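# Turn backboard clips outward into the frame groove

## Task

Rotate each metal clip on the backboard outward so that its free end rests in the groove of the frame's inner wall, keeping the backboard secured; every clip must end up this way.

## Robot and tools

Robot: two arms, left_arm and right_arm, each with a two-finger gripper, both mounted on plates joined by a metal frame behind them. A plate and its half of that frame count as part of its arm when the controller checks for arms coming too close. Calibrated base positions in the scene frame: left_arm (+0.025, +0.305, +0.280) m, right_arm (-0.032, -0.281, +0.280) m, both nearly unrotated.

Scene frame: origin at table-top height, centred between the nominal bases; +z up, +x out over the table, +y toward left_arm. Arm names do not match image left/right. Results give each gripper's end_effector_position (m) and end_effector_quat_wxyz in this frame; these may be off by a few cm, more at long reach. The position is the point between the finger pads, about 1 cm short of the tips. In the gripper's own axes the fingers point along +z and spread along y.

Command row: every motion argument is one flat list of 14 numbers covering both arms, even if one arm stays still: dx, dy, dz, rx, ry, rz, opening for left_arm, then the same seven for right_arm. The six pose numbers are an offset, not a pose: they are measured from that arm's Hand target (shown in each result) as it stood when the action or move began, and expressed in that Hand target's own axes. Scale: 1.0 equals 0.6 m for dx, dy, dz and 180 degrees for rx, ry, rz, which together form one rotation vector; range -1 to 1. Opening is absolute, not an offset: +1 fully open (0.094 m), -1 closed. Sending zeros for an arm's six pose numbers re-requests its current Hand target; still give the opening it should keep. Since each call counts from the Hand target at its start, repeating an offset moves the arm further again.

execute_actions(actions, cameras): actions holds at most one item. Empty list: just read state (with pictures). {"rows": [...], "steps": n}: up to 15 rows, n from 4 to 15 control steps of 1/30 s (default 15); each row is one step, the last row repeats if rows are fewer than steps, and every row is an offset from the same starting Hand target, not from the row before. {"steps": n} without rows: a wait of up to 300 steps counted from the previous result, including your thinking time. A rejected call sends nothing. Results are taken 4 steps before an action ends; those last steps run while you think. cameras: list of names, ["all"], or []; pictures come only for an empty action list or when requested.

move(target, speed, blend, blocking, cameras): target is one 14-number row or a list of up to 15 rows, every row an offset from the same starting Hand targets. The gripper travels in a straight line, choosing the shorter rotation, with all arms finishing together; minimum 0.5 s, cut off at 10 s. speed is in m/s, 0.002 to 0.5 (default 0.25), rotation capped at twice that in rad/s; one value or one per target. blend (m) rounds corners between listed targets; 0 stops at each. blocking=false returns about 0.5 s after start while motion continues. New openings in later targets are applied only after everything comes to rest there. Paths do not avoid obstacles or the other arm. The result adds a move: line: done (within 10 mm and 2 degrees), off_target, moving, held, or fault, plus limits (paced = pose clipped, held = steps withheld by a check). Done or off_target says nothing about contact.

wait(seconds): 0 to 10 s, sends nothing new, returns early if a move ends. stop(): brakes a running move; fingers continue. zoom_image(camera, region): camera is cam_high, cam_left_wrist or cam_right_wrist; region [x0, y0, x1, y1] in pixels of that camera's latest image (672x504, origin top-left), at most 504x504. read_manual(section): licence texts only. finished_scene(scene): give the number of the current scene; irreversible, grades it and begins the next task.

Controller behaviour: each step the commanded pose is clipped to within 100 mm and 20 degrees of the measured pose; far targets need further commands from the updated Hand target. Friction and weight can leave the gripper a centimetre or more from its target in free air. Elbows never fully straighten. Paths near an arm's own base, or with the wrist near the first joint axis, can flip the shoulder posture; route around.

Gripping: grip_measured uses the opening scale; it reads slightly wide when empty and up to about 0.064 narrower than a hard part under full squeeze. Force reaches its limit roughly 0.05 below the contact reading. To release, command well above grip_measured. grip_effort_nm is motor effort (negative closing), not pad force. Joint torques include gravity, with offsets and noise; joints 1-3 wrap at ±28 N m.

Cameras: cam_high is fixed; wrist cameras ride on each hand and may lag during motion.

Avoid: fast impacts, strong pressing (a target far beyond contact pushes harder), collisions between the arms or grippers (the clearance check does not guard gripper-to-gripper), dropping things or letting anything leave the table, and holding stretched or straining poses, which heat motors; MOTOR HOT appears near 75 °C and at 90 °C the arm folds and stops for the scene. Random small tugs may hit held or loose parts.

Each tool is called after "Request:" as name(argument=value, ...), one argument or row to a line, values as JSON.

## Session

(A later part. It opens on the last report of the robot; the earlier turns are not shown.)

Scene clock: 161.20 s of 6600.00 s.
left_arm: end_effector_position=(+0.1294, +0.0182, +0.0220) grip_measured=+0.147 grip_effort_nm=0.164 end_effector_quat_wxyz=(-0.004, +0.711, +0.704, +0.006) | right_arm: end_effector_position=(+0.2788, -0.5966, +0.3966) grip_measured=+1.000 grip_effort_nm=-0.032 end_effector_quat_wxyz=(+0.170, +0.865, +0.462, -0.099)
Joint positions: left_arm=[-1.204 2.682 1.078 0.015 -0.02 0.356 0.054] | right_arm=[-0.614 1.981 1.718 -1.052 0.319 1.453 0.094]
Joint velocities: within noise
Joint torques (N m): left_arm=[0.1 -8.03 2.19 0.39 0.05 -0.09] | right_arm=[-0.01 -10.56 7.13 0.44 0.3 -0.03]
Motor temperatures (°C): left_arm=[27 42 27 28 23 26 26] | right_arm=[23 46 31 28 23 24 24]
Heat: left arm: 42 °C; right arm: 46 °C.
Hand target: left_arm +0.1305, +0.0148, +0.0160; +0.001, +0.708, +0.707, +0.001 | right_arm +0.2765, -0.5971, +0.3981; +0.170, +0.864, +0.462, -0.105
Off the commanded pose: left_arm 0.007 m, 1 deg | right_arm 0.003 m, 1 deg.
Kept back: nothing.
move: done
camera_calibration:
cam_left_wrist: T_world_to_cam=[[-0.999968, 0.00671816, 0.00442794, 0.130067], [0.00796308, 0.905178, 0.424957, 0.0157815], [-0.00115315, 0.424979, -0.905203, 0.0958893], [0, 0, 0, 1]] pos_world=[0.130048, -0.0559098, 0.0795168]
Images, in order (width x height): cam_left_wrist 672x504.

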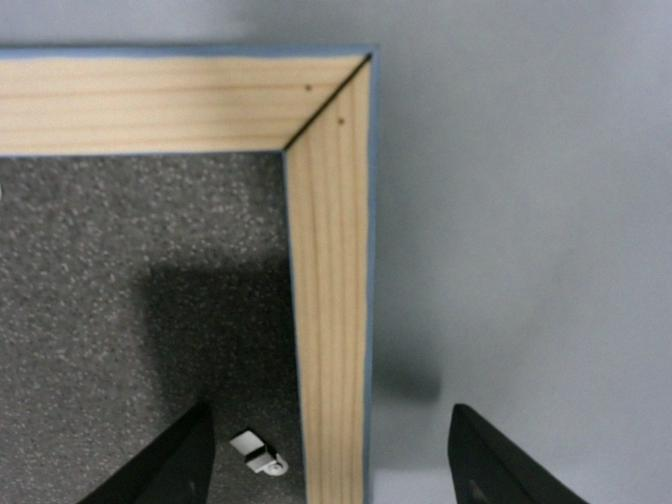

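Request:
execute_actions(
  actions=[
    {"rows":[[0,0,0,0,0,0,0.08,0,0,0,0,0,0,1],[0,0,0,0,0,0,0.0,0,0,0,0,0,0,1],[0.001,0,0,0,0,0,-0.08,0,0,0,0,0,0,1],[0.003,0,0,0,0,0,-0.14,0,0,0,0,0,0,1],[0.005,0,0,0,0,0,-0.2,0,0,0,0,0,0,1],[0.006,0,0,0,0,0,-0.25,0,0,0,0,0,0,1],[0.007,0,0,0,0,0,-0.3,0,0,0,0,0,0,1],[0.008,0,0,0,0,0,-0.34,0,0,0,0,0,0,1],[0.008,0,0,0,0,0,-0.38,0,0,0,0,0,0,1],[0.008,0,0,0,0,0,-0.42,0,0,0,0,0,0,1]],"steps":15},
  ],
  cameras=["cam_left_wrist"],
)

Request:
execute_actions(
  actions=[
    {"rows":[[0,0,0,0,0,0,-0.46,0,0,0,0,0,0,1],[0,0,0,0,0,0,-0.5,0,0,0,0,0,0,1],[0,0,0,0,0,0,-0.54,0,0,0,0,0,0,1],[0,0,0,0,0,0,-0.58,0,0,0,0,0,0,1],[0,0,0,0,0,0,-0.62,0,0,0,0,0,0,1],[0,0,0,0,0,0,-0.66,0,0,0,0,0,0,1],[0,0,0,0,0,0,-0.7,0,0,0,0,0,0,1],[0,0,0,0,0,0,-0.73,0,0,0,0,0,0,1]],"steps":15},
  ],
  cameras=["cam_left_wrist"],
)

Request:
move(
  target=[0,0,0,0,0,0,-0.22,0,0,0,0,0,0,1],
  cameras=["cam_left_wrist"],
)

Request:
zoom_image(
  camera="cam_left_wrist",
  region=[240, 420, 320, 500],
)

Scene clock: 162.00 s of 6600.00 s.
left_arm: end_effector_position=(+0.1350, +0.0148, +0.0217) grip_measured=-0.412 grip_effort_nm=-0.129 end_effector_quat_wxyz=(+0.007, +0.707, +0.707, +0.006) | right_arm: end_effector_position=(+0.2788, -0.5966, +0.3966) grip_measured=+1.000 grip_effort_nm=-0.037 end_effector_quat_wxyz=(+0.170, +0.865, +0.462, -0.099)
Joint positions: left_arm=[-1.196 2.683 1.078 0.037 -0.029 0.356 0.028] | right_arm=[-0.614 1.981 1.718 -1.052 0.319 1.453 0.094]
Joint velocities: left_arm=[0.007 0.002 -0.002 -0.051 -0.037 0.037 -0.011] | right_arm=[within noise]
Joint torques (N m): left_arm=[-0.16 -8.49 0.73 0.37 0.15 -0.06] | right_arm=[-0.03 -10.51 6.91 0.42 0.28 0.01]
Motor temperatures (°C): left_arm=[27 42 27 28 23 26 26] | right_arm=[23 46 31 28 23 24 24]
Heat: left arm: 42 °C; right arm: 46 °C.
Hand target: left_arm +0.1304, +0.0198, +0.0159; +0.000, +0.708, +0.707, +0.001 | right_arm +0.2765, -0.5971, +0.3981; +0.170, +0.864, +0.462, -0.105
Steps of this call (1-13: nothing new was sent; 14-24: this action's first 11). Readings (end_effector_position of left_arm | right_arm):
14: (+0.1295, +0.0180, +0.0220) | (+0.2788, -0.5966, +0.3966)
15: (+0.1296, +0.0177, +0.0218) | (+0.2788, -0.5966, +0.3966)
17: (+0.1300, +0.0170, +0.0217) | (+0.2788, -0.5966, +0.3966)
21: (+0.1336, +0.0155, +0.0217) | (+0.2788, -0.5966, +0.3966)
24: the state above
camera_calibration:
cam_left_wrist: T_world_to_cam=[[-0.999938, -0.00196898, -0.0109733, 0.136171], [-0.00629402, 0.91212, 0.409876, 0.0210207], [0.00920192, 0.409919, -0.912075, 0.0960673], [0, 0, 0, 1]] pos_world=[0.135411, -0.0582851, 0.080499]
Images, in order (width x height): cam_left_wrist 672x504.

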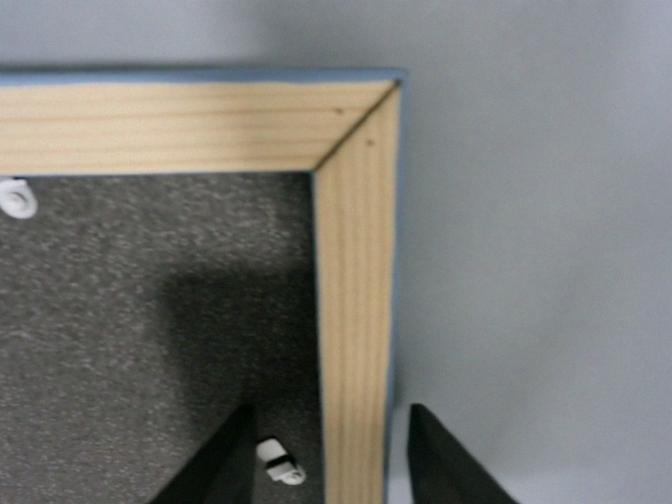

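Scene clock: 162.50 s of 6600.00 s.
left_arm: end_effector_position=(+0.1317, +0.0140, +0.0216) grip_measured=-0.722 grip_effort_nm=-0.403 end_effector_quat_wxyz=(+0.003, +0.707, +0.707, -0.002) | right_arm: end_effector_position=(+0.2788, -0.5966, +0.3966) grip_measured=+1.000 grip_effort_nm=-0.032 end_effector_quat_wxyz=(+0.170, +0.865, +0.462, -0.099)
Joint positions: left_arm=[-1.197 2.683 1.077 0.037 -0.011 0.353 0.013] | right_arm=[-0.614 1.981 1.718 -1.052 0.319 1.453 0.094]
Joint velocities: within noise
Joint torques (N m): left_arm=[-0.05 -8.39 0.8 0.38 -0.03 -0.01] | right_arm=[-0.06 -10.45 7.01 0.45 0.3 -0.03]
Motor temperatures (°C): left_arm=[27 41 27 28 23 26 26] | right_arm=[23 46 31 28 23 24 24]
Heat: left arm: 41 °C; right arm: 46 °C.
Hand target: left_arm +0.1304, +0.0198, +0.0159; +0.001, +0.707, +0.707, +0.001 | right_arm +0.2765, -0.5971, +0.3981; +0.170, +0.864, +0.462, -0.105
Off your previous action's commanded pose at its last step (step 4 of this call): left_arm 0.009 m, 1 deg | right_arm 0.003 m, 1 deg.
Steps of this call (1-4: your previous action's last 4; 5-15: this action's first 11). Readings (end_effector_position of left_arm | right_arm):
5: (+0.1348, +0.0146, +0.0217) | (+0.2788, -0.5966, +0.3966)
6: (+0.1344, +0.0144, +0.0217) | (+0.2788, -0.5966, +0.3966)
8: (+0.1336, +0.0141, +0.0217) | (+0.2788, -0.5966, +0.3966)
12: (+0.1318, +0.0140, +0.0216) | (+0.2788, -0.5966, +0.3966)
15: the state above
camera_calibration:
cam_left_wrist: T_world_to_cam=[[-0.999979, -0.00374509, 0.00527878, 0.132517], [-0.00128779, 0.91441, 0.404787, 0.0212135], [-0.00634294, 0.404772, -0.914396, 0.0985366], [0, 0, 0, 1]] pos_world=[0.133166, -0.0587864, 0.080815]
Images, in order (width x height): cam_left_wrist 672x504.

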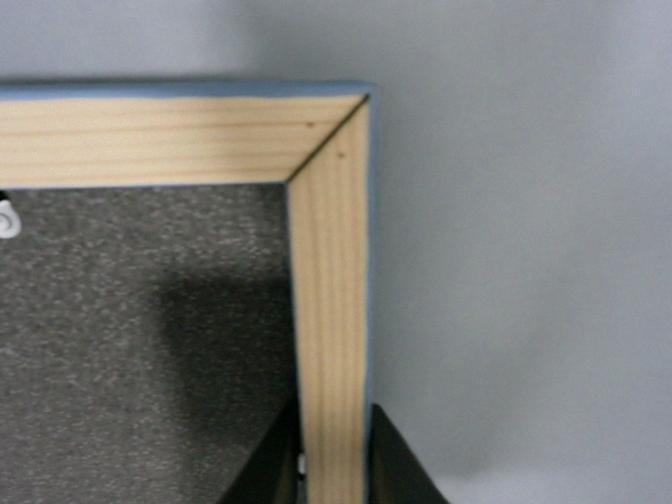

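Scene clock: 163.43 s of 6600.00 s.
left_arm: end_effector_position=(+0.1314, +0.0137, +0.0216) grip_measured=-0.223 grip_effort_nm=0.178 end_effector_quat_wxyz=(+0.003, +0.706, +0.708, -0.003) | right_arm: end_effector_position=(+0.2788, -0.5966, +0.3966) grip_measured=+1.000 grip_effort_nm=-0.037 end_effector_quat_wxyz=(+0.170, +0.865, +0.462, -0.099)
Joint positions: left_arm=[-1.197 2.683 1.077 0.038 -0.01 0.351 0.037] | right_arm=[-0.614 1.981 1.718 -1.052 0.319 1.453 0.094]
Joint velocities: within noise
Joint torques (N m): left_arm=[-0.05 -8.43 0.84 0.37 -0.05 -0.01] | right_arm=[-0.01 -10.61 6.93 0.44 0.28 -0.04]
Motor temperatures (°C): left_arm=[27 41 27 28 23 26 26] | right_arm=[23 46 31 28 23 24 24]
Heat: left arm: 41 °C; right arm: 46 °C.
Hand target: left_arm +0.1304, +0.0199, +0.0159; +0.000, +0.707, +0.707, +0.001 | right_arm +0.2765, -0.5971, +0.3981; +0.170, +0.864, +0.462, -0.105
Off your previous action's commanded pose at its last step (step 4 of this call): left_arm 0.008 m, 0 deg | right_arm 0.003 m, 1 deg.
Off the commanded pose: left_arm 0.008 m, 1 deg | right_arm 0.003 m, 1 deg.
Kept back: nothing.
move: done
camera_calibration:
cam_left_wrist: T_world_to_cam=[[-0.999963, -0.00525575, 0.00682315, 0.132248], [-0.00205556, 0.914964, 0.403529, 0.0216032], [-0.00836379, 0.4035, -0.914941, 0.0989515], [0, 0, 0, 1]] pos_world=[0.133115, -0.058998, 0.0809149]
Images, in order (width x height): cam_left_wrist 672x504.

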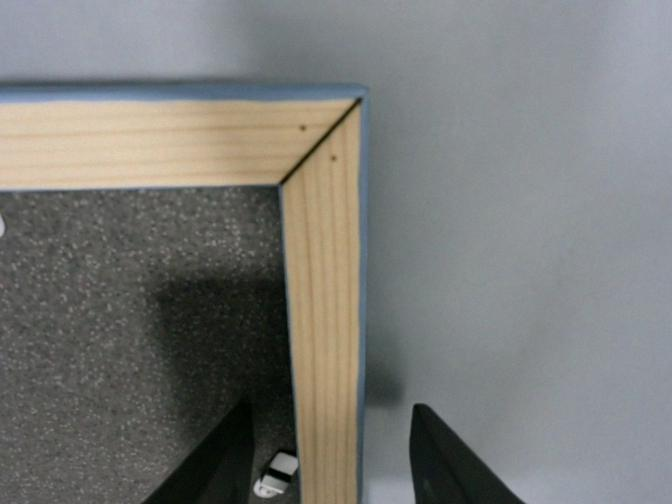

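Scaled by 6.300 from the camera's 672x504 image, which has a finer 960x720 frame.

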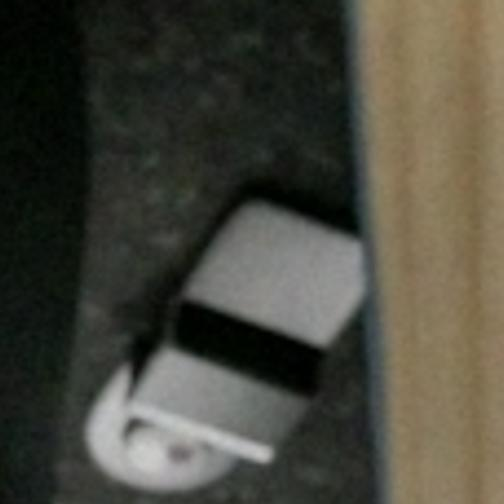

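Request:
move(
  target=[
    [-0.002,0,-0.03,0,0,0,-0.08,0,0,0,0,0,0,1],
    [-0.001,0,0,0,0,0,-0.08,0,0,0,0,0,0,1],
  ],
  cameras=["cam_left_wrist"],
  speed=0.12,
)

Scene clock: 164.40 s of 6600.00 s.
left_arm: end_effector_position=(+0.1291, +0.0209, +0.0218) grip_measured=-0.083 grip_effort_nm=0.164 end_effector_quat_wxyz=(-0.004, +0.706, +0.708, +0.001) | right_arm: end_effector_position=(+0.2788, -0.5966, +0.3966) grip_measured=+1.000 grip_effort_nm=-0.027 end_effector_quat_wxyz=(+0.170, +0.865, +0.462, -0.099)
Joint positions: left_arm=[-1.197 2.679 1.06 0.035 -0.011 0.352 0.043] | right_arm=[-0.614 1.981 1.718 -1.052 0.319 1.453 0.094]
Joint velocities: within noise
Joint torques (N m): left_arm=[-0.14 -7.97 2.14 0.36 -0.04 -0.01] | right_arm=[-0.08 -10.71 6.95 0.42 0.27 -0.02]
Motor temperatures (°C): left_arm=[27 41 26 28 23 26 26] | right_arm=[23 46 31 28 23 24 24]
Heat: left arm: 41 °C; right arm: 46 °C.
Hand target: left_arm +0.1304, +0.0190, +0.0160; +0.001, +0.708, +0.707, +0.000 | right_arm +0.2765, -0.5971, +0.3981; +0.170, +0.864, +0.462, -0.105
Off the commanded pose: left_arm 0.006 m, 0 deg | right_arm 0.003 m, 1 deg.
Kept back: nothing.
move: done
camera_calibration:
cam_left_wrist: T_world_to_cam=[[-0.999924, -0.00519815, 0.0112227, 0.129853], [-0.0000366, 0.90863, 0.417601, 0.0144849], [-0.012368, 0.417569, -0.908561, 0.0962265], [0, 0, 0, 1]] pos_world=[0.131034, -0.0526676, 0.0799215]
Images, in order (width x height): cam_left_wrist 672x504.

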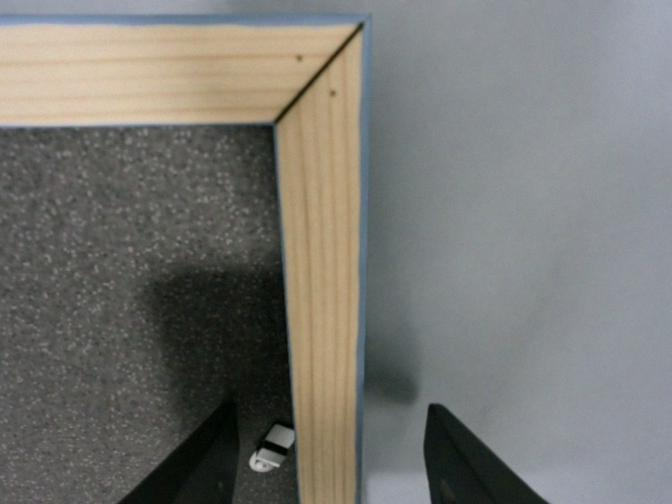

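Request:
execute_actions(
  actions=[
    {"rows":[[0.002,0,0,0,0,0,-0.14,0,0,0,0,0,0,1],[0.003,0,0,0,0,0,-0.2,0,0,0,0,0,0,1],[0.004,0,0,0,0,0,-0.25,0,0,0,0,0,0,1],[0.005,0,0,0,0,0,-0.29,0,0,0,0,0,0,1],[0.006,0,0,0,0,0,-0.33,0,0,0,0,0,0,1],[0.007,0,0,0,0,0,-0.37,0,0,0,0,0,0,1],[0.008,0,0,0,0,0,-0.41,0,0,0,0,0,0,1],[0.009,0,0,0,0,0,-0.44,0,0,0,0,0,0,1],[0.01,0,0,0,0,0,-0.47,0,0,0,0,0,0,1],[0.01,0,0,0,0,0,-0.5,0,0,0,0,0,0,1]],"steps":15},
  ],
  cameras=["cam_left_wrist"],
)

Request:
execute_actions(
  actions=[
    {"rows":[[0,0,0,0,0,0,-0.54,0,0,0,0,0,0,1],[0,0,0,0,0,0,-0.57,0,0,0,0,0,0,1],[0,0,0,0,0,0,-0.6,0,0,0,0,0,0,1],[0,0,0,0,0,0,-0.63,0,0,0,0,0,0,1],[0,0,0,0,0,0,-0.66,0,0,0,0,0,0,1],[0,0,0,0,0,0,-0.7,0,0,0,0,0,0,1],[0,0,0,0,0,0,-0.73,0,0,0,0,0,0,1]],"steps":15},
  ],
  cameras=[],
)

Request:
move(
  target=[0,0,0,0,0,0,-0.2,0,0,0,0,0,0,1],
  cameras=["cam_left_wrist"],
)

Request:
zoom_image(
  camera="cam_left_wrist",
  region=[240, 420, 320, 500],
)

Scene clock: 165.13 s of 6600.00 s.
left_arm: end_effector_position=(+0.1315, +0.0167, +0.0218) grip_measured=-0.494 grip_effort_nm=-0.115 end_effector_quat_wxyz=(+0.006, +0.707, +0.708, -0.002) | right_arm: end_effector_position=(+0.2788, -0.5966, +0.3966) grip_measured=+1.000 grip_effort_nm=-0.032 end_effector_quat_wxyz=(+0.170, +0.865, +0.462, -0.099)
Joint positions: left_arm=[-1.196 2.679 1.06 0.055 -0.014 0.353 0.024] | right_arm=[-0.614 1.981 1.718 -1.052 0.319 1.453 0.094]
Joint velocities: left_arm=[-0.002 0.007 -0.002 0.022 0.066 -0.051 -0.007] | right_arm=[within noise]
Joint torques (N m): left_arm=[0.4 -8.38 0.38 0.33 0 0.03] | right_arm=[-0.09 -10.67 6.89 0.49 0.28 -0.03]
Motor temperatures (°C): left_arm=[27 41 26 28 23 26 26] | right_arm=[23 46 31 28 23 24 24]
Heat: left arm: 41 °C; right arm: 46 °C.
Hand target: left_arm +0.1304, +0.0251, +0.0160; +0.001, +0.708, +0.707, +0.000 | right_arm +0.2765, -0.5971, +0.3981; +0.170, +0.864, +0.462, -0.105
Steps of this call (1-11: nothing new was sent; 12-22: this action's first 11). Readings (end_effector_position of left_arm | right_arm):
12: (+0.1294, +0.0208, +0.0218) | (+0.2788, -0.5966, +0.3966)
13: (+0.1299, +0.0206, +0.0218) | (+0.2788, -0.5966, +0.3966)
15: (+0.1303, +0.0198, +0.0218) | (+0.2788, -0.5966, +0.3966)
19: (+0.1310, +0.0181, +0.0218) | (+0.2788, -0.5966, +0.3966)
22: the state above
camera_calibration:
cam_left_wrist: T_world_to_cam=[[-0.999989, -0.00457709, 0.00133993, 0.132404], [-0.00365223, 0.915619, 0.40203, 0.0190717], [-0.00306699, 0.402021, -0.915626, 0.0972405], [0, 0, 0, 1]] pos_world=[0.13277, -0.055949, 0.0811911]
Images, in order (width x height): cam_left_wrist 672x504.

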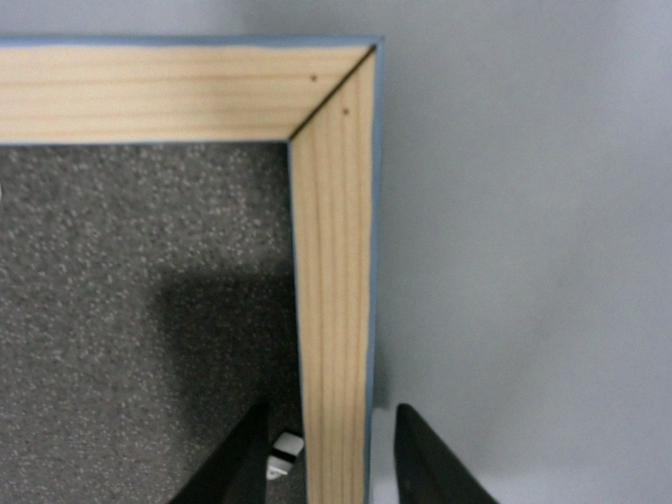

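Scene clock: 165.63 s of 6600.00 s.
left_arm: end_effector_position=(+0.1311, +0.0163, +0.0216) grip_measured=-0.722 grip_effort_nm=-0.398 end_effector_quat_wxyz=(+0.007, +0.707, +0.708, -0.004) | right_arm: end_effector_position=(+0.2788, -0.5966, +0.3966) grip_measured=+1.000 grip_effort_nm=-0.037 end_effector_quat_wxyz=(+0.170, +0.865, +0.462, -0.099)
Joint positions: left_arm=[-1.196 2.679 1.057 0.061 -0.01 0.354 0.013] | right_arm=[-0.614 1.981 1.718 -1.052 0.319 1.453 0.094]
Joint velocities: within noise
Joint torques (N m): left_arm=[0.27 -8.36 0.54 0.34 -0.12 0.03] | right_arm=[-0.02 -10.5 7.01 0.42 0.32 -0.02]
Motor temperatures (°C): left_arm=[27 41 26 28 23 26 26] | right_arm=[23 46 31 28 23 24 24]
Heat: left arm: 41 °C; right arm: 46 °C.
Hand target: left_arm +0.1304, +0.0252, +0.0160; +0.000, +0.708, +0.707, +0.001 | right_arm +0.2765, -0.5971, +0.3981; +0.170, +0.864, +0.462, -0.105
Off your previous action's commanded pose at its last step (step 4 of this call): left_arm 0.011 m, 1 deg | right_arm 0.003 m, 1 deg.
Steps of this call (1-4: your previous action's last 4; 5-15: this action's first 11). Readings (end_effector_position of left_arm | right_arm):
5: (+0.1318, +0.0158, +0.0218) | (+0.2788, -0.5966, +0.3966)
6: (+0.1318, +0.0158, +0.0218) | (+0.2788, -0.5966, +0.3966)
8: (+0.1320, +0.0155, +0.0218) | (+0.2788, -0.5966, +0.3966)
12: (+0.1313, +0.0162, +0.0217) | (+0.2788, -0.5966, +0.3966)
15: the state above
No camera images: "cameras" was empty.

Scene clock: 166.57 s of 6600.00 s.
left_arm: end_effector_position=(+0.1308, +0.0163, +0.0216) grip_measured=-0.203 grip_effort_nm=0.173 end_effector_quat_wxyz=(+0.007, +0.707, +0.708, -0.005) | right_arm: end_effector_position=(+0.2788, -0.5966, +0.3966) grip_measured=+1.000 grip_effort_nm=-0.032 end_effector_quat_wxyz=(+0.170, +0.865, +0.462, -0.099)
Joint positions: left_arm=[-1.196 2.679 1.057 0.062 -0.009 0.354 0.037] | right_arm=[-0.614 1.981 1.718 -1.052 0.319 1.453 0.094]
Joint velocities: within noise
Joint torques (N m): left_arm=[0.34 -8.35 0.59 0.34 -0.06 0.03] | right_arm=[-0.12 -10.5 6.9 0.45 0.26 0.02]
Motor temperatures (°C): left_arm=[27 41 26 28 23 26 26] | right_arm=[23 46 31 28 23 24 24]
Heat: left arm: 41 °C; right arm: 46 °C.
Hand target: left_arm +0.1305, +0.0251, +0.0160; +0.001, +0.708, +0.707, +0.001 | right_arm +0.2765, -0.5971, +0.3981; +0.170, +0.864, +0.462, -0.105
Off your previous action's commanded pose at its last step (step 4 of this call): left_arm 0.010 m, 1 deg | right_arm 0.003 m, 1 deg.
Off the commanded pose: left_arm 0.011 m, 1 deg | right_arm 0.003 m, 1 deg.
Kept back: nothing.
move: off_target (left_arm)
camera_calibration:
cam_left_wrist: T_world_to_cam=[[-0.999977, -0.004531, 0.00504404, 0.131678], [-0.00215571, 0.917786, 0.39707, 0.0193212], [-0.00642847, 0.39705, -0.917775, 0.0977982], [0, 0, 0, 1]] pos_world=[0.132345, -0.0559669, 0.0814206]
Images, in order (width x height): cam_left_wrist 672x504.

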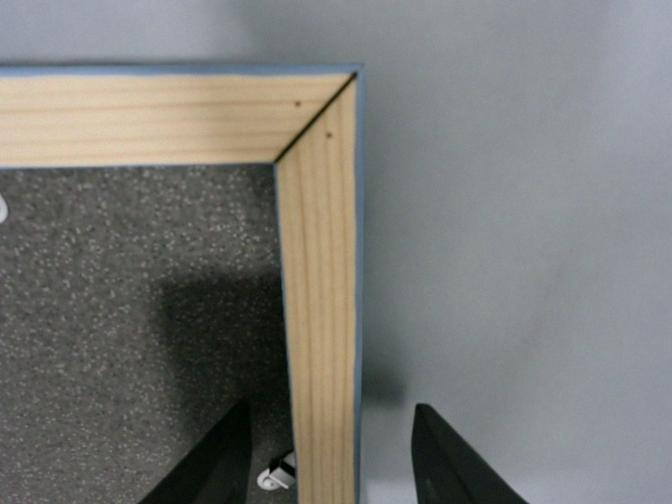

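Scaled by 6.300 from the camera's 672x504 image, which has a finer 960x720 frame.

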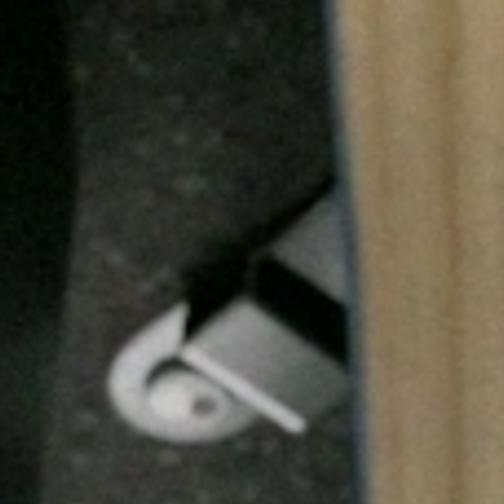

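Request:
move(
  target=[
    [-0.008,0,-0.03,0,0,0,-0.13,0,0,0,0,0,0,1],
    [-0.0082,0,0,0,0,0,-0.13,0,0,0,0,0,0,1],
  ],
  cameras=["cam_left_wrist"],
  speed=0.12,
)

Scene clock: 167.53 s of 6600.00 s.
left_arm: end_effector_position=(+0.1297, +0.0204, +0.0217) grip_measured=-0.133 grip_effort_nm=0.168 end_effector_quat_wxyz=(-0.001, +0.706, +0.708, -0.001) | right_arm: end_effector_position=(+0.2788, -0.5966, +0.3966) grip_measured=+1.000 grip_effort_nm=-0.042 end_effector_quat_wxyz=(+0.170, +0.865, +0.462, -0.099)
Joint positions: left_arm=[-1.195 2.679 1.056 0.045 -0.01 0.354 0.041] | right_arm=[-0.614 1.981 1.718 -1.052 0.319 1.453 0.094]
Joint velocities: within noise
Joint torques (N m): left_arm=[-0.16 -7.94 2.09 0.31 -0.06 -0.01] | right_arm=[-0.03 -10.4 7.06 0.45 0.27 0]
Motor temperatures (°C): left_arm=[27 41 26 28 23 26 26] | right_arm=[23 46 31 28 23 24 24]
Heat: left arm: 41 °C; right arm: 46 °C.
Hand target: left_arm +0.1304, +0.0202, +0.0160; +0.001, +0.708, +0.707, +0.001 | right_arm +0.2765, -0.5971, +0.3981; +0.170, +0.864, +0.462, -0.105
Off the commanded pose: left_arm 0.006 m, 0 deg | right_arm 0.003 m, 1 deg.
Kept back: nothing.
move: done
camera_calibration:
cam_left_wrist: T_world_to_cam=[[-0.999941, -0.0048332, 0.00973833, 0.130428], [-0.000393746, 0.911259, 0.411834, 0.0151468], [-0.0108646, 0.411806, -0.911207, 0.096362], [0, 0, 0, 1]] pos_world=[0.131474, -0.0528547, 0.0802976]
Images, in order (width x height): cam_left_wrist 672x504.

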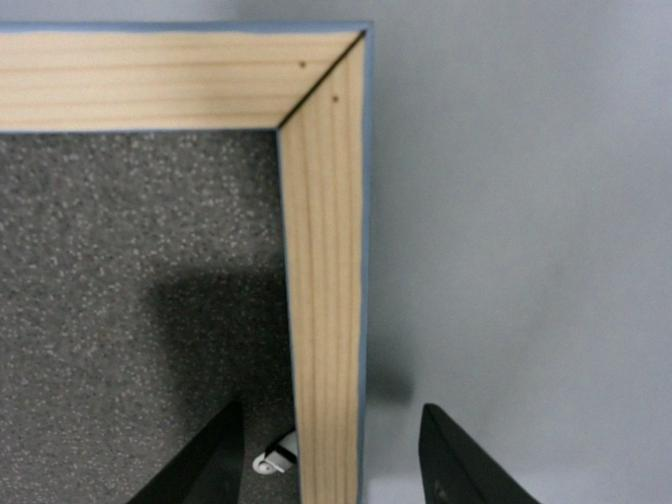

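Request:
execute_actions(
  actions=[
    {"rows":[[0,0,0,0,0,0,-0.18,0,0,0,0,0,0,1],[0,0,0,0,0,0,-0.22,0,0,0,0,0,0,1],[0,0,0,0,0,0,-0.26,0,0,0,0,0,0,1],[0,0,0,0,0,0,-0.3,0,0,0,0,0,0,1],[0,0,0,0,0,0,-0.34,0,0,0,0,0,0,1],[0,0,0,0,0,0,-0.38,0,0,0,0,0,0,1],[0,0,0,0,0,0,-0.42,0,0,0,0,0,0,1],[0,0,0,0,0,0,-0.45,0,0,0,0,0,0,1],[0,0,0,0,0,0,-0.48,0,0,0,0,0,0,1],[0,0,0,0,0,0,-0.51,0,0,0,0,0,0,1]],"steps":15},
  ],
  cameras=["cam_left_wrist"],
)

Request:
execute_actions(
  actions=[
    {"rows":[[0,0,0,0,0,0,-0.54,0,0,0,0,0,0,1],[0,0,0,0,0,0,-0.57,0,0,0,0,0,0,1],[0,0,0,0,0,0,-0.6,0,0,0,0,0,0,1],[0,0,0,0,0,0,-0.63,0,0,0,0,0,0,1],[0,0,0,0,0,0,-0.66,0,0,0,0,0,0,1],[0,0,0,0,0,0,-0.7,0,0,0,0,0,0,1],[0,0,0,0,0,0,-0.73,0,0,0,0,0,0,1]],"steps":15},
  ],
  cameras=[],
)

Request:
move(
  target=[0,0,0,0,0,0,-0.2,0,0,0,0,0,0,1],
  cameras=["cam_left_wrist"],
)

Request:
zoom_image(
  camera="cam_left_wrist",
  region=[240, 420, 320, 500],
)

Scene clock: 168.30 s of 6600.00 s.
left_arm: end_effector_position=(+0.1312, +0.0205, +0.0216) grip_measured=-0.504 grip_effort_nm=-0.120 end_effector_quat_wxyz=(+0.002, +0.706, +0.708, +0.002) | right_arm: end_effector_position=(+0.2788, -0.5966, +0.3966) grip_measured=+1.000 grip_effort_nm=-0.037 end_effector_quat_wxyz=(+0.170, +0.865, +0.462, -0.099)
Joint positions: left_arm=[-1.195 2.679 1.056 0.047 -0.018 0.354 0.023] | right_arm=[-0.614 1.981 1.718 -1.052 0.319 1.453 0.094]
Joint velocities: left_arm=[0.002 -0.002 -0.002 0.007 -0.022 -0.037 -0.006] | right_arm=[within noise]
Joint torques (N m): left_arm=[-0.17 -8.03 2.07 0.29 0.1 -0.02] | right_arm=[0.01 -10.45 6.98 0.4 0.29 -0.01]
Motor temperatures (°C): left_arm=[27 41 26 28 23 26 26] | right_arm=[23 46 31 28 23 24 24]
Heat: left arm: 41 °C; right arm: 46 °C.
Hand target: left_arm +0.1304, +0.0202, +0.0160; +0.001, +0.708, +0.707, +0.001 | right_arm +0.2765, -0.5971, +0.3981; +0.170, +0.864, +0.462, -0.105
Steps of this call (1-12: nothing new was sent; 13-23: this action's first 11). Readings (end_effector_position of left_arm | right_arm):
13: (+0.1299, +0.0204, +0.0217) | (+0.2788, -0.5966, +0.3966)
14: (+0.1302, +0.0204, +0.0217) | (+0.2788, -0.5966, +0.3966)
16: (+0.1302, +0.0204, +0.0217) | (+0.2788, -0.5966, +0.3966)
20: (+0.1305, +0.0205, +0.0216) | (+0.2788, -0.5966, +0.3966)
23: the state above
camera_calibration:
cam_left_wrist: T_world_to_cam=[[-0.999987, -0.0048653, 0.00120159, 0.13217], [-0.00393525, 0.910791, 0.412848, 0.0155328], [-0.00310303, 0.412838, -0.910799, 0.0951837], [0, 0, 0, 1]] pos_world=[0.132525, -0.0527995, 0.0801217]
Images, in order (width x height): cam_left_wrist 672x504.

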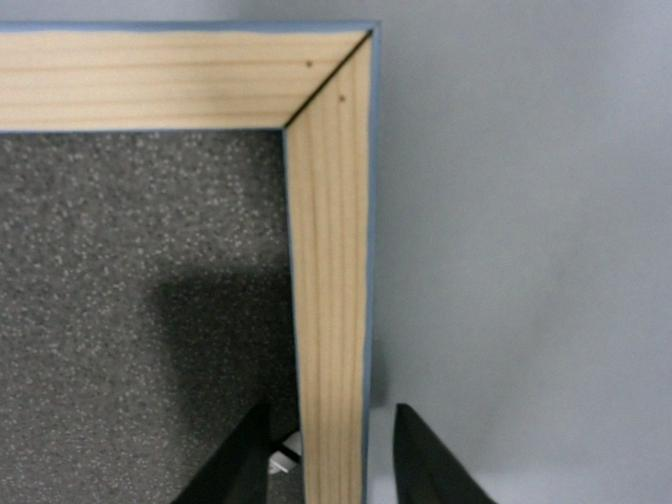

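Scene clock: 168.80 s of 6600.00 s.
left_arm: end_effector_position=(+0.1309, +0.0200, +0.0215) grip_measured=-0.722 grip_effort_nm=-0.398 end_effector_quat_wxyz=(+0.002, +0.707, +0.708, +0.001) | right_arm: end_effector_position=(+0.2788, -0.5966, +0.3966) grip_measured=+1.000 grip_effort_nm=-0.027 end_effector_quat_wxyz=(+0.170, +0.865, +0.462, -0.099)
Joint positions: left_arm=[-1.196 2.68 1.056 0.049 -0.017 0.353 0.013] | right_arm=[-0.614 1.981 1.718 -1.052 0.319 1.453 0.094]
Joint velocities: within noise
Joint torques (N m): left_arm=[-0.09 -8.03 2.09 0.28 -0.01 -0.01] | right_arm=[0.05 -10.67 7.04 0.46 0.27 0]
Motor temperatures (°C): left_arm=[27 41 26 28 23 26 26] | right_arm=[23 46 31 28 23 24 24]
Heat: left arm: 41 °C; right arm: 46 °C.
Hand target: left_arm +0.1304, +0.0201, +0.0160; +0.001, +0.708, +0.707, +0.000 | right_arm +0.2765, -0.5971, +0.3981; +0.170, +0.864, +0.462, -0.105
Off your previous action's commanded pose at its last step (step 4 of this call): left_arm 0.006 m, 0 deg | right_arm 0.003 m, 1 deg.
Steps of this call (1-4: your previous action's last 4; 5-15: this action's first 11). Readings (end_effector_position of left_arm | right_arm):
5: (+0.1315, +0.0205, +0.0216) | (+0.2788, -0.5966, +0.3966)
6: (+0.1320, +0.0205, +0.0215) | (+0.2788, -0.5966, +0.3966)
8: (+0.1323, +0.0204, +0.0215) | (+0.2788, -0.5966, +0.3966)
12: (+0.1312, +0.0202, +0.0215) | (+0.2788, -0.5966, +0.3966)
15: the state above
No camera images: "cameras" was empty.

Scene clock: 169.73 s of 6600.00 s.
left_arm: end_effector_position=(+0.1302, +0.0199, +0.0215) grip_measured=-0.203 grip_effort_nm=0.178 end_effector_quat_wxyz=(+0.001, +0.707, +0.707, +0.000) | right_arm: end_effector_position=(+0.2788, -0.5966, +0.3966) grip_measured=+1.000 grip_effort_nm=-0.037 end_effector_quat_wxyz=(+0.170, +0.865, +0.462, -0.099)
Joint positions: left_arm=[-1.196 2.68 1.056 0.049 -0.014 0.353 0.037] | right_arm=[-0.614 1.981 1.718 -1.052 0.319 1.453 0.094]
Joint velocities: within noise
Joint torques (N m): left_arm=[-0.06 -8.03 2.1 0.29 0 -0.01] | right_arm=[-0.03 -10.4 6.98 0.42 0.29 -0.02]
Motor temperatures (°C): left_arm=[27 40 26 28 23 26 26] | right_arm=[23 46 31 28 23 24 24]
Heat: left arm: 40 °C; right arm: 46 °C.
Hand target: left_arm +0.1305, +0.0201, +0.0160; +0.001, +0.708, +0.707, +0.000 | right_arm +0.2765, -0.5971, +0.3981; +0.170, +0.864, +0.462, -0.105
Off your previous action's commanded pose at its last step (step 4 of this call): left_arm 0.006 m, 0 deg | right_arm 0.003 m, 1 deg.
Off the commanded pose: left_arm 0.005 m, 0 deg | right_arm 0.003 m, 1 deg.
Kept back: nothing.
move: done
camera_calibration:
cam_left_wrist: T_world_to_cam=[[-0.999979, -0.00409988, 0.00509689, 0.13106], [-0.00164683, 0.911895, 0.41042, 0.0158782], [-0.00633051, 0.410403, -0.911882, 0.095835], [0, 0, 0, 1]] pos_world=[0.13169, -0.0532728, 0.0802055]
Images, in order (width x height): cam_left_wrist 672x504.

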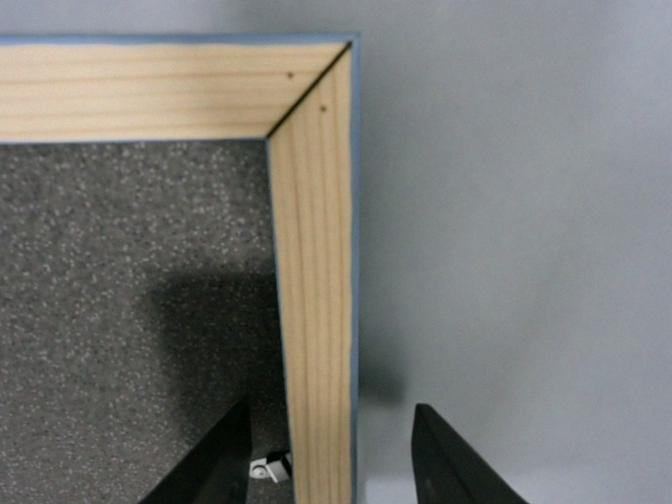

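Scaled by 6.300 from the camera's 672x504 image, which has a finer 960x720 frame.

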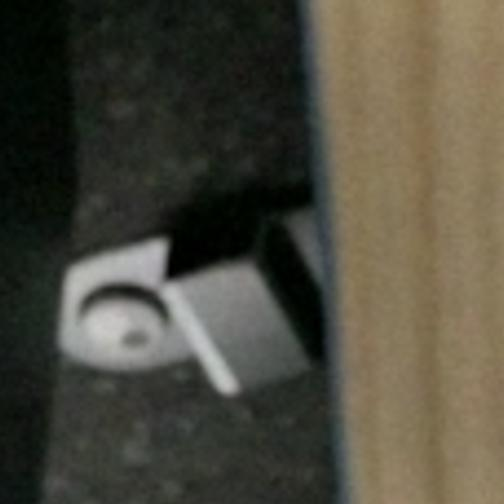

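Request:
move(
  target=[
    [0.003,0.004,-0.03,0,0,0,-0.12,0,0,0,0,0,0,1],
    [0.0045,0.004,0,0,0,0,-0.12,0,0,0,0,0,0,1],
  ],
  cameras=["cam_left_wrist"],
  speed=0.12,
)

Scene clock: 170.70 s of 6600.00 s.
left_arm: end_effector_position=(+0.1305, +0.0237, +0.0216) grip_measured=-0.123 grip_effort_nm=0.168 end_effector_quat_wxyz=(-0.003, +0.706, +0.708, +0.001) | right_arm: end_effector_position=(+0.2788, -0.5966, +0.3966) grip_measured=+1.000 grip_effort_nm=-0.042 end_effector_quat_wxyz=(+0.170, +0.865, +0.462, -0.099)
Joint positions: left_arm=[-1.19 2.678 1.049 0.047 -0.012 0.358 0.041] | right_arm=[-0.614 1.981 1.718 -1.052 0.319 1.453 0.094]
Joint velocities: within noise
Joint torques (N m): left_arm=[0.25 -7.95 2.02 0.35 -0.03 0.04] | right_arm=[-0.1 -10.61 7.02 0.41 0.3 -0.04]
Motor temperatures (°C): left_arm=[27 40 26 28 23 26 26] | right_arm=[23 46 31 28 23 24 24]
Heat: left arm: 40 °C; right arm: 46 °C.
Hand target: left_arm +0.1327, +0.0229, +0.0160; +0.000, +0.708, +0.707, +0.001 | right_arm +0.2765, -0.5971, +0.3981; +0.170, +0.864, +0.462, -0.105
Off the commanded pose: left_arm 0.006 m, 0 deg | right_arm 0.003 m, 1 deg.
Kept back: nothing.
move: done
camera_calibration:
cam_left_wrist: T_world_to_cam=[[-0.999936, -0.00596301, 0.00959254, 0.131312], [-0.00142744, 0.909189, 0.416381, 0.0122371], [-0.0112043, 0.416341, -0.90914, 0.0948662], [0, 0, 0, 1]] pos_world=[0.132384, -0.0498395, 0.0798917]
Images, in order (width x height): cam_left_wrist 672x504.

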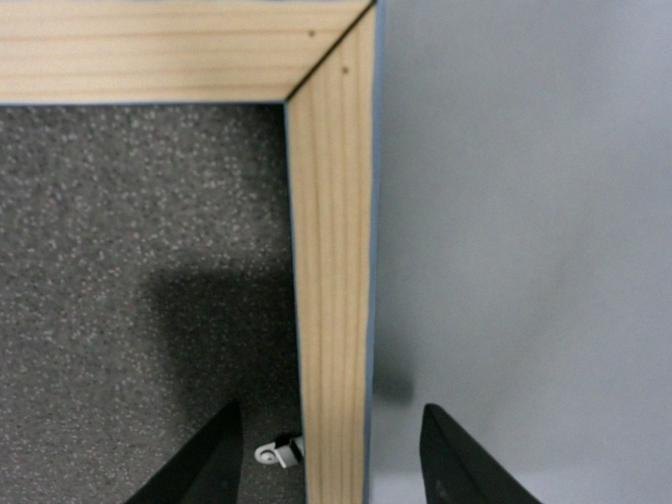

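Request:
move(
  target=[
    [-0.004,0.0,-0.03,0,0,0,-0.12,0,0,0,0,0,0,1],
    [-0.0027,0.0,0,0,0,0,-0.12,0,0,0,0,0,0,1],
  ],
  cameras=["cam_left_wrist"],
  speed=0.12,
)

Scene clock: 171.67 s of 6600.00 s.
left_arm: end_effector_position=(+0.1314, +0.0215, +0.0217) grip_measured=-0.123 grip_effort_nm=0.168 end_effector_quat_wxyz=(-0.001, +0.706, +0.708, +0.000) | right_arm: end_effector_position=(+0.2788, -0.5966, +0.3966) grip_measured=+1.000 grip_effort_nm=-0.037 end_effector_quat_wxyz=(+0.170, +0.865, +0.462, -0.099)
Joint positions: left_arm=[-1.19 2.679 1.056 0.043 -0.012 0.358 0.041] | right_arm=[-0.614 1.981 1.718 -1.052 0.319 1.453 0.094]
Joint velocities: within noise
Joint torques (N m): left_arm=[0.09 -8.01 2 0.33 -0.02 0.03] | right_arm=[-0.02 -10.56 7.05 0.42 0.28 -0.02]
Motor temperatures (°C): left_arm=[27 40 26 28 23 26 26] | right_arm=[23 46 31 28 23 24 24]
Heat: left arm: 40 °C; right arm: 46 °C.
Hand target: left_arm +0.1328, +0.0213, +0.0160; +0.001, +0.708, +0.707, +0.001 | right_arm +0.2765, -0.5971, +0.3981; +0.170, +0.864, +0.462, -0.105
Off the commanded pose: left_arm 0.006 m, 0 deg | right_arm 0.003 m, 1 deg.
Kept back: nothing.
move: done
camera_calibration:
cam_left_wrist: T_world_to_cam=[[-0.999949, -0.0059752, 0.00817451, 0.132244], [-0.00205598, 0.910318, 0.413904, 0.0143676], [-0.00991456, 0.413866, -0.910284, 0.0957303], [0, 0, 0, 1]] pos_world=[0.133216, -0.0519084, 0.080114]
Images, in order (width x height): cam_left_wrist 672x504.

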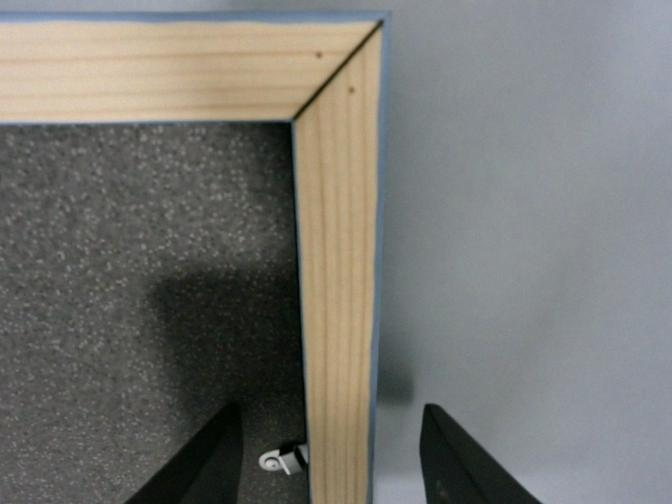

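Request:
execute_actions(
  actions=[
    {"rows":[[0,0,0,0,0,0,-0.18,0,0,0,0,0,0,1],[0,0,0,0,0,0,-0.22,0,0,0,0,0,0,1],[0,0,0,0,0,0,-0.26,0,0,0,0,0,0,1],[0,0,0,0,0,0,-0.3,0,0,0,0,0,0,1],[0,0,0,0,0,0,-0.34,0,0,0,0,0,0,1],[0,0,0,0,0,0,-0.38,0,0,0,0,0,0,1],[0,0,0,0,0,0,-0.42,0,0,0,0,0,0,1],[0,0,0,0,0,0,-0.45,0,0,0,0,0,0,1],[0,0,0,0,0,0,-0.48,0,0,0,0,0,0,1],[0,0,0,0,0,0,-0.51,0,0,0,0,0,0,1]],"steps":15},
  ],
  cameras=[],
)

Request:
execute_actions(
  actions=[
    {"rows":[[0,0,0,0,0,0,-0.54,0,0,0,0,0,0,1],[0,0,0,0,0,0,-0.57,0,0,0,0,0,0,1],[0,0,0,0,0,0,-0.6,0,0,0,0,0,0,1],[0,0,0,0,0,0,-0.63,0,0,0,0,0,0,1],[0,0,0,0,0,0,-0.66,0,0,0,0,0,0,1],[0,0,0,0,0,0,-0.7,0,0,0,0,0,0,1],[0,0,0,0,0,0,-0.73,0,0,0,0,0,0,1]],"steps":15},
  ],
  cameras=[],
)

Request:
move(
  target=[0,0,0,0,0,0,-0.2,0,0,0,0,0,0,1],
  cameras=["cam_left_wrist"],
)

Request:
zoom_image(
  camera="cam_left_wrist",
  region=[240, 420, 320, 500],
)

Scene clock: 172.43 s of 6600.00 s.
left_arm: end_effector_position=(+0.1322, +0.0213, +0.0216) grip_measured=-0.504 grip_effort_nm=-0.110 end_effector_quat_wxyz=(+0.000, +0.706, +0.708, +0.001) | right_arm: end_effector_position=(+0.2788, -0.5966, +0.3966) grip_measured=+1.000 grip_effort_nm=-0.032 end_effector_quat_wxyz=(+0.170, +0.865, +0.462, -0.099)
Joint positions: left_arm=[-1.189 2.679 1.056 0.046 -0.015 0.358 0.023] | right_arm=[-0.614 1.981 1.718 -1.052 0.319 1.453 0.094]
Joint velocities: left_arm=[-0.007 0.022 -0.022 -0.11 0.066 -0.007 -0.009] | right_arm=[within noise]
Joint torques (N m): left_arm=[0.05 -8.03 2.04 0.31 0.01 0.02] | right_arm=[-0.01 -10.39 7.08 0.39 0.32 -0.03]
Motor temperatures (°C): left_arm=[27 40 26 28 23 26 26] | right_arm=[23 46 31 28 23 24 24]
Heat: left arm: 40 °C; right arm: 46 °C.
Hand target: left_arm +0.1328, +0.0213, +0.0160; +0.001, +0.707, +0.707, +0.001 | right_arm +0.2765, -0.5971, +0.3981; +0.170, +0.864, +0.462, -0.105
Steps of this call (1-12: nothing new was sent; 13-23: this action's first 11). Readings (end_effector_position of left_arm | right_arm):
13: (+0.1316, +0.0214, +0.0217) | (+0.2788, -0.5966, +0.3966)
14: (+0.1320, +0.0214, +0.0217) | (+0.2788, -0.5966, +0.3966)
16: (+0.1321, +0.0212, +0.0217) | (+0.2788, -0.5966, +0.3966)
20: (+0.1321, +0.0212, +0.0217) | (+0.2788, -0.5966, +0.3966)
23: the state above
No camera images: "cameras" was empty.

Scene clock: 172.93 s of 6600.00 s.
left_arm: end_effector_position=(+0.1310, +0.0208, +0.0216) grip_measured=-0.722 grip_effort_nm=-0.398 end_effector_quat_wxyz=(-0.001, +0.706, +0.708, -0.001) | right_arm: end_effector_position=(+0.2788, -0.5966, +0.3966) grip_measured=+1.000 grip_effort_nm=-0.032 end_effector_quat_wxyz=(+0.170, +0.865, +0.462, -0.099)
Joint positions: left_arm=[-1.19 2.679 1.056 0.046 -0.01 0.358 0.013] | right_arm=[-0.614 1.981 1.718 -1.052 0.319 1.453 0.094]
Joint velocities: within noise
Joint torques (N m): left_arm=[0.12 -8.02 2 0.31 -0.06 0.02] | right_arm=[0.01 -10.47 7.01 0.44 0.28 -0.02]
Motor temperatures (°C): left_arm=[27 40 26 28 23 26 26] | right_arm=[23 46 31 28 23 24 24]
Heat: left arm: 40 °C; right arm: 46 °C.
Hand target: left_arm +0.1327, +0.0213, +0.0160; +0.000, +0.708, +0.707, +0.000 | right_arm +0.2765, -0.5971, +0.3981; +0.170, +0.864, +0.462, -0.105
Off your previous action's commanded pose at its last step (step 4 of this call): left_arm 0.006 m, 0 deg | right_arm 0.003 m, 1 deg.
Steps of this call (1-4: your previous action's last 4; 5-15: this action's first 11). Readings (end_effector_position of left_arm | right_arm):
5: (+0.1322, +0.0213, +0.0216) | (+0.2788, -0.5966, +0.3966)
6: (+0.1322, +0.0213, +0.0216) | (+0.2788, -0.5966, +0.3966)
8: (+0.1323, +0.0212, +0.0216) | (+0.2788, -0.5966, +0.3966)
12: (+0.1313, +0.0209, +0.0216) | (+0.2788, -0.5966, +0.3966)
15: the state above
No camera images: "cameras" was empty.

Scene clock: 173.87 s of 6600.00 s.
left_arm: end_effector_position=(+0.1308, +0.0208, +0.0216) grip_measured=-0.203 grip_effort_nm=0.178 end_effector_quat_wxyz=(-0.001, +0.706, +0.708, -0.002) | right_arm: end_effector_position=(+0.2788, -0.5966, +0.3966) grip_measured=+1.000 grip_effort_nm=-0.037 end_effector_quat_wxyz=(+0.170, +0.865, +0.462, -0.099)
Joint positions: left_arm=[-1.19 2.679 1.056 0.046 -0.008 0.358 0.037] | right_arm=[-0.614 1.981 1.718 -1.052 0.319 1.453 0.094]
Joint velocities: within noise
Joint torques (N m): left_arm=[0.16 -8.01 2.02 0.32 -0.07 0.03] | right_arm=[0.06 -10.66 6.97 0.42 0.29 -0.02]
Motor temperatures (°C): left_arm=[27 40 26 28 23 26 26] | right_arm=[23 46 31 28 23 24 24]
Heat: left arm: 40 °C; right arm: 46 °C.
Hand target: left_arm +0.1328, +0.0214, +0.0160; +0.000, +0.707, +0.707, +0.001 | right_arm +0.2765, -0.5971, +0.3981; +0.170, +0.864, +0.462, -0.105
Off your previous action's commanded pose at its last step (step 4 of this call): left_arm 0.006 m, 0 deg | right_arm 0.003 m, 1 deg.
Off the commanded pose: left_arm 0.006 m, 0 deg | right_arm 0.003 m, 1 deg.
Kept back: nothing.
move: done
camera_calibration:
cam_left_wrist: T_world_to_cam=[[-0.999919, -0.00559084, 0.0114426, 0.1315], [-0.000394911, 0.911667, 0.41093, 0.0148699], [-0.0127293, 0.410892, -0.911595, 0.0963764], [0, 0, 0, 1]] pos_world=[0.132722, -0.0524215, 0.0802411]
Images, in order (width x height): cam_left_wrist 672x504.

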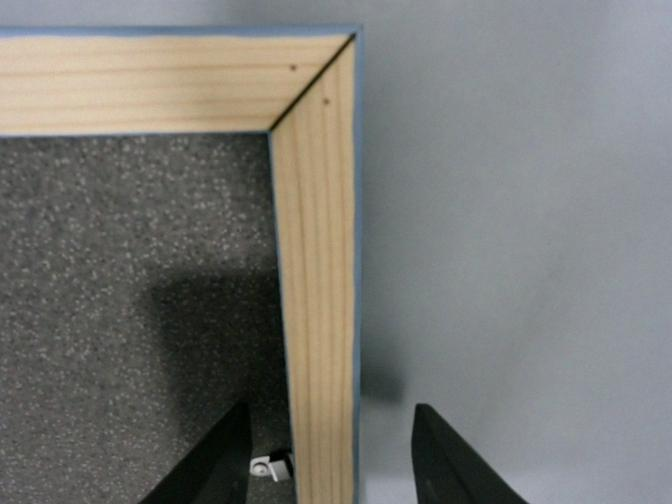

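Scaled by 6.300 from the camera's 672x504 image, which has a finer 960x720 frame.

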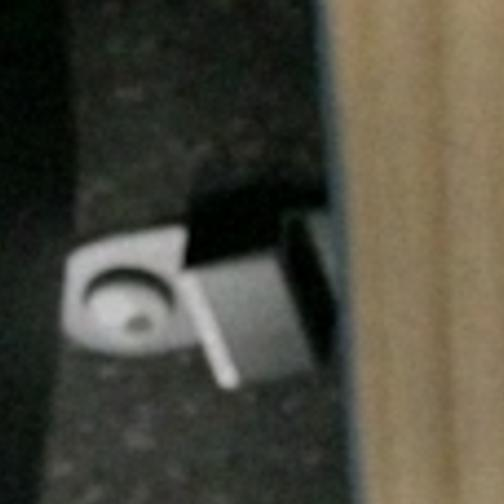

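Request:
move(
  target=[
    [0.0,0.0,-0.08,0,0,0,-0.2,0,0,0,0,0,0,1],
    [-0.05,0.18,-0.3,0,0,0,-0.2,0,0,0,0,0,0,1],
  ],
  cameras=["cam_left_wrist"],
)

Scene clock: 175.87 s of 6600.00 s.
left_arm: end_effector_position=(+0.2373, -0.0034, +0.1877) grip_measured=-0.203 grip_effort_nm=0.164 end_effector_quat_wxyz=(-0.008, +0.704, +0.711, +0.001) | right_arm: end_effector_position=(+0.2788, -0.5966, +0.3966) grip_measured=+1.000 grip_effort_nm=-0.032 end_effector_quat_wxyz=(+0.170, +0.865, +0.462, -0.099)
Joint positions: left_arm=[-0.952 2.265 1.307 -0.631 -0.013 0.589 0.037] | right_arm=[-0.614 1.981 1.718 -1.052 0.319 1.453 0.094]
Joint velocities: within noise
Joint torques (N m): left_arm=[-0.36 -11.99 5.39 0.1 -0.03 0.03] | right_arm=[-0.02 -10.54 6.93 0.42 0.3 -0.02]
Motor temperatures (°C): left_arm=[27 40 26 28 23 26 26] | right_arm=[23 46 31 28 23 24 24]
Heat: left arm: 40 °C; right arm: 46 °C.
Hand target: left_arm +0.2406, -0.0089, +0.1962; +0.001, +0.708, +0.707, +0.001 | right_arm +0.2765, -0.5971, +0.3981; +0.170, +0.864, +0.462, -0.105
Off the commanded pose: left_arm 0.010 m, 1 deg | right_arm 0.003 m, 1 deg.
Kept back: nothing.
move: done
camera_calibration:
cam_left_wrist: T_world_to_cam=[[-0.999784, -0.0131943, 0.016057, 0.235112], [-0.00515771, 0.905972, 0.423307, -0.0326106], [-0.0201324, 0.423132, -0.905844, 0.259854], [0, 0, 0, 1]] pos_world=[0.240124, -0.0773063, 0.245416]
Images, in order (width x height): cam_left_wrist 672x504.

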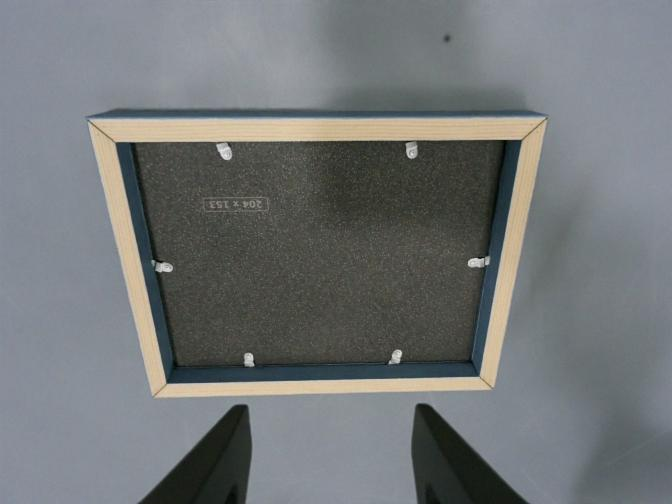

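Request:
zoom_image(
  camera="cam_left_wrist",
  region=[190, 120, 270, 180],
)

Request:
zoom_image(
  camera="cam_left_wrist",
  region=[370, 120, 450, 180],
)

Request:
zoom_image(
  camera="cam_left_wrist",
  region=[440, 230, 520, 290],
)

Request:
zoom_image(
  camera="cam_left_wrist",
  region=[360, 325, 440, 385],
)

Request:
zoom_image(
  camera="cam_left_wrist",
  region=[210, 330, 290, 390],
)

Request:
zoom_image(
  camera="cam_left_wrist",
  region=[130, 235, 210, 295],
)

Scaled by 6.300 from the camera's 672x504 image, which has a finer 960x720 frame.

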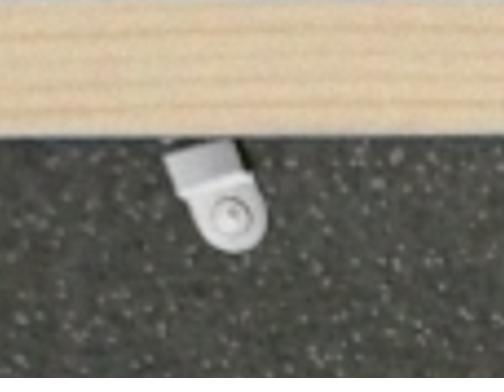

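Scaled by 6.300 from the camera's 672x504 image, which has a finer 960x720 frame.

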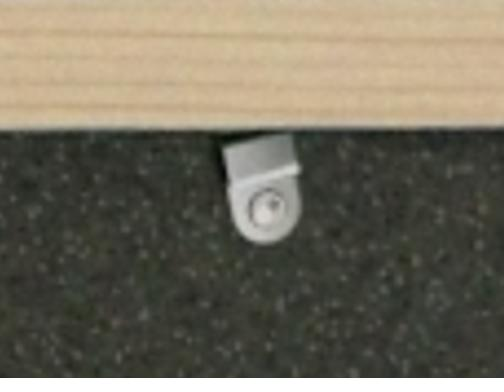

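Scaled by 6.300 from the camera's 672x504 image, which has a finer 960x720 frame.

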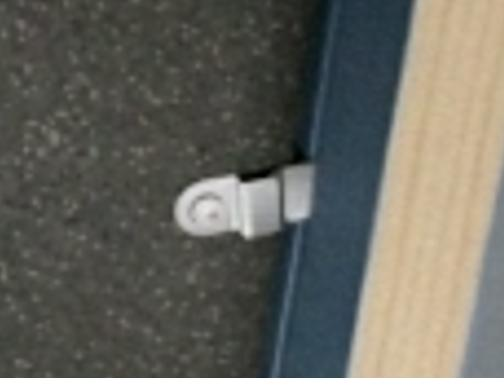

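Scaled by 6.300 from the camera's 672x504 image, which has a finer 960x720 frame.

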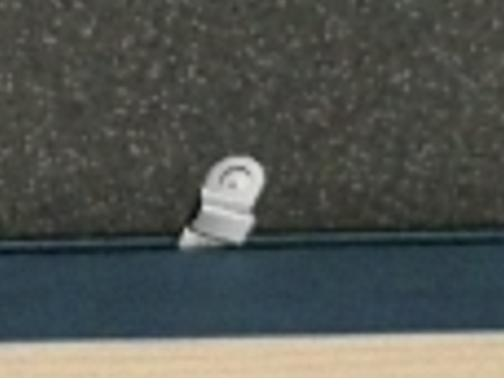

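Scaled by 6.300 from the camera's 672x504 image, which has a finer 960x720 frame.

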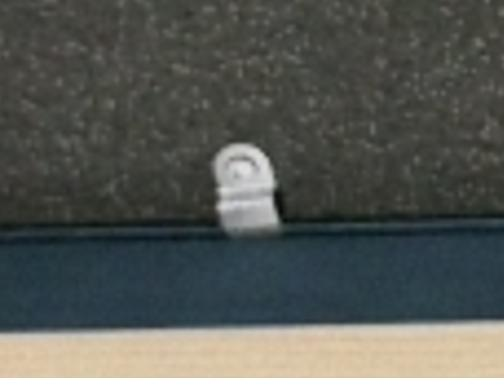

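Scaled by 6.300 from the camera's 672x504 image, which has a finer 960x720 frame.

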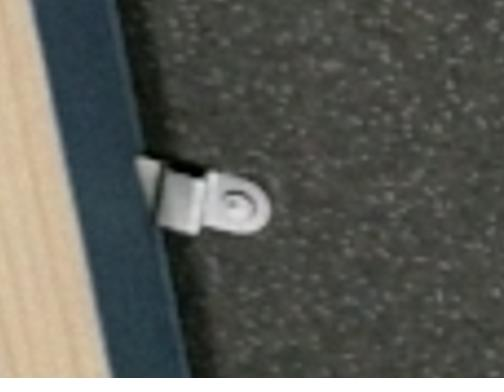

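Request:
move(
  target=[0.167,-0.08,0.19,0,0,0,-0.2,0,0,0,0,0,0,1],
  cameras=["cam_left_wrist"],
)

Scene clock: 179.07 s of 6600.00 s.
left_arm: end_effector_position=(+0.1919, +0.0901, +0.0852) grip_measured=-0.203 grip_effort_nm=0.168 end_effector_quat_wxyz=(+0.000, +0.706, +0.708, +0.000) | right_arm: end_effector_position=(+0.2788, -0.5966, +0.3966) grip_measured=+1.000 grip_effort_nm=-0.032 end_effector_quat_wxyz=(+0.170, +0.865, +0.462, -0.099)
Joint positions: left_arm=[-0.891 2.391 0.819 -0.001 -0.014 0.657 0.037] | right_arm=[-0.614 1.981 1.718 -1.052 0.319 1.453 0.094]
Joint velocities: within noise
Joint torques (N m): left_arm=[0.25 -7.54 1.4 0.32 -0.02 0.02] | right_arm=[-0.06 -10.44 7.08 0.42 0.26 -0.02]
Motor temperatures (°C): left_arm=[27 40 26 28 23 26 26] | right_arm=[23 46 31 28 23 24 24]
Heat: left arm: 40 °C; right arm: 46 °C.
Hand target: left_arm +0.1928, +0.0915, +0.0821; +0.001, +0.708, +0.707, +0.001 | right_arm +0.2765, -0.5971, +0.3981; +0.170, +0.864, +0.462, -0.105
Off the commanded pose: left_arm 0.004 m, 0 deg | right_arm 0.003 m, 1 deg.
Kept back: nothing.
move: done
camera_calibration:
cam_left_wrist: T_world_to_cam=[[-0.999957, -0.00562424, 0.00731082, 0.192663], [-0.00210374, 0.910769, 0.412912, -0.0743089], [-0.00898078, 0.412879, -0.910742, 0.125731], [0, 0, 0, 1]] pos_world=[0.193628, 0.0168502, 0.143783]
Images, in order (width x height): cam_left_wrist 672x504.

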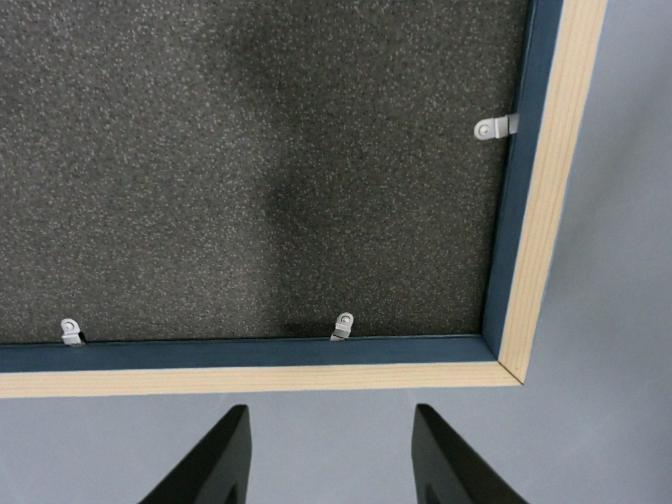

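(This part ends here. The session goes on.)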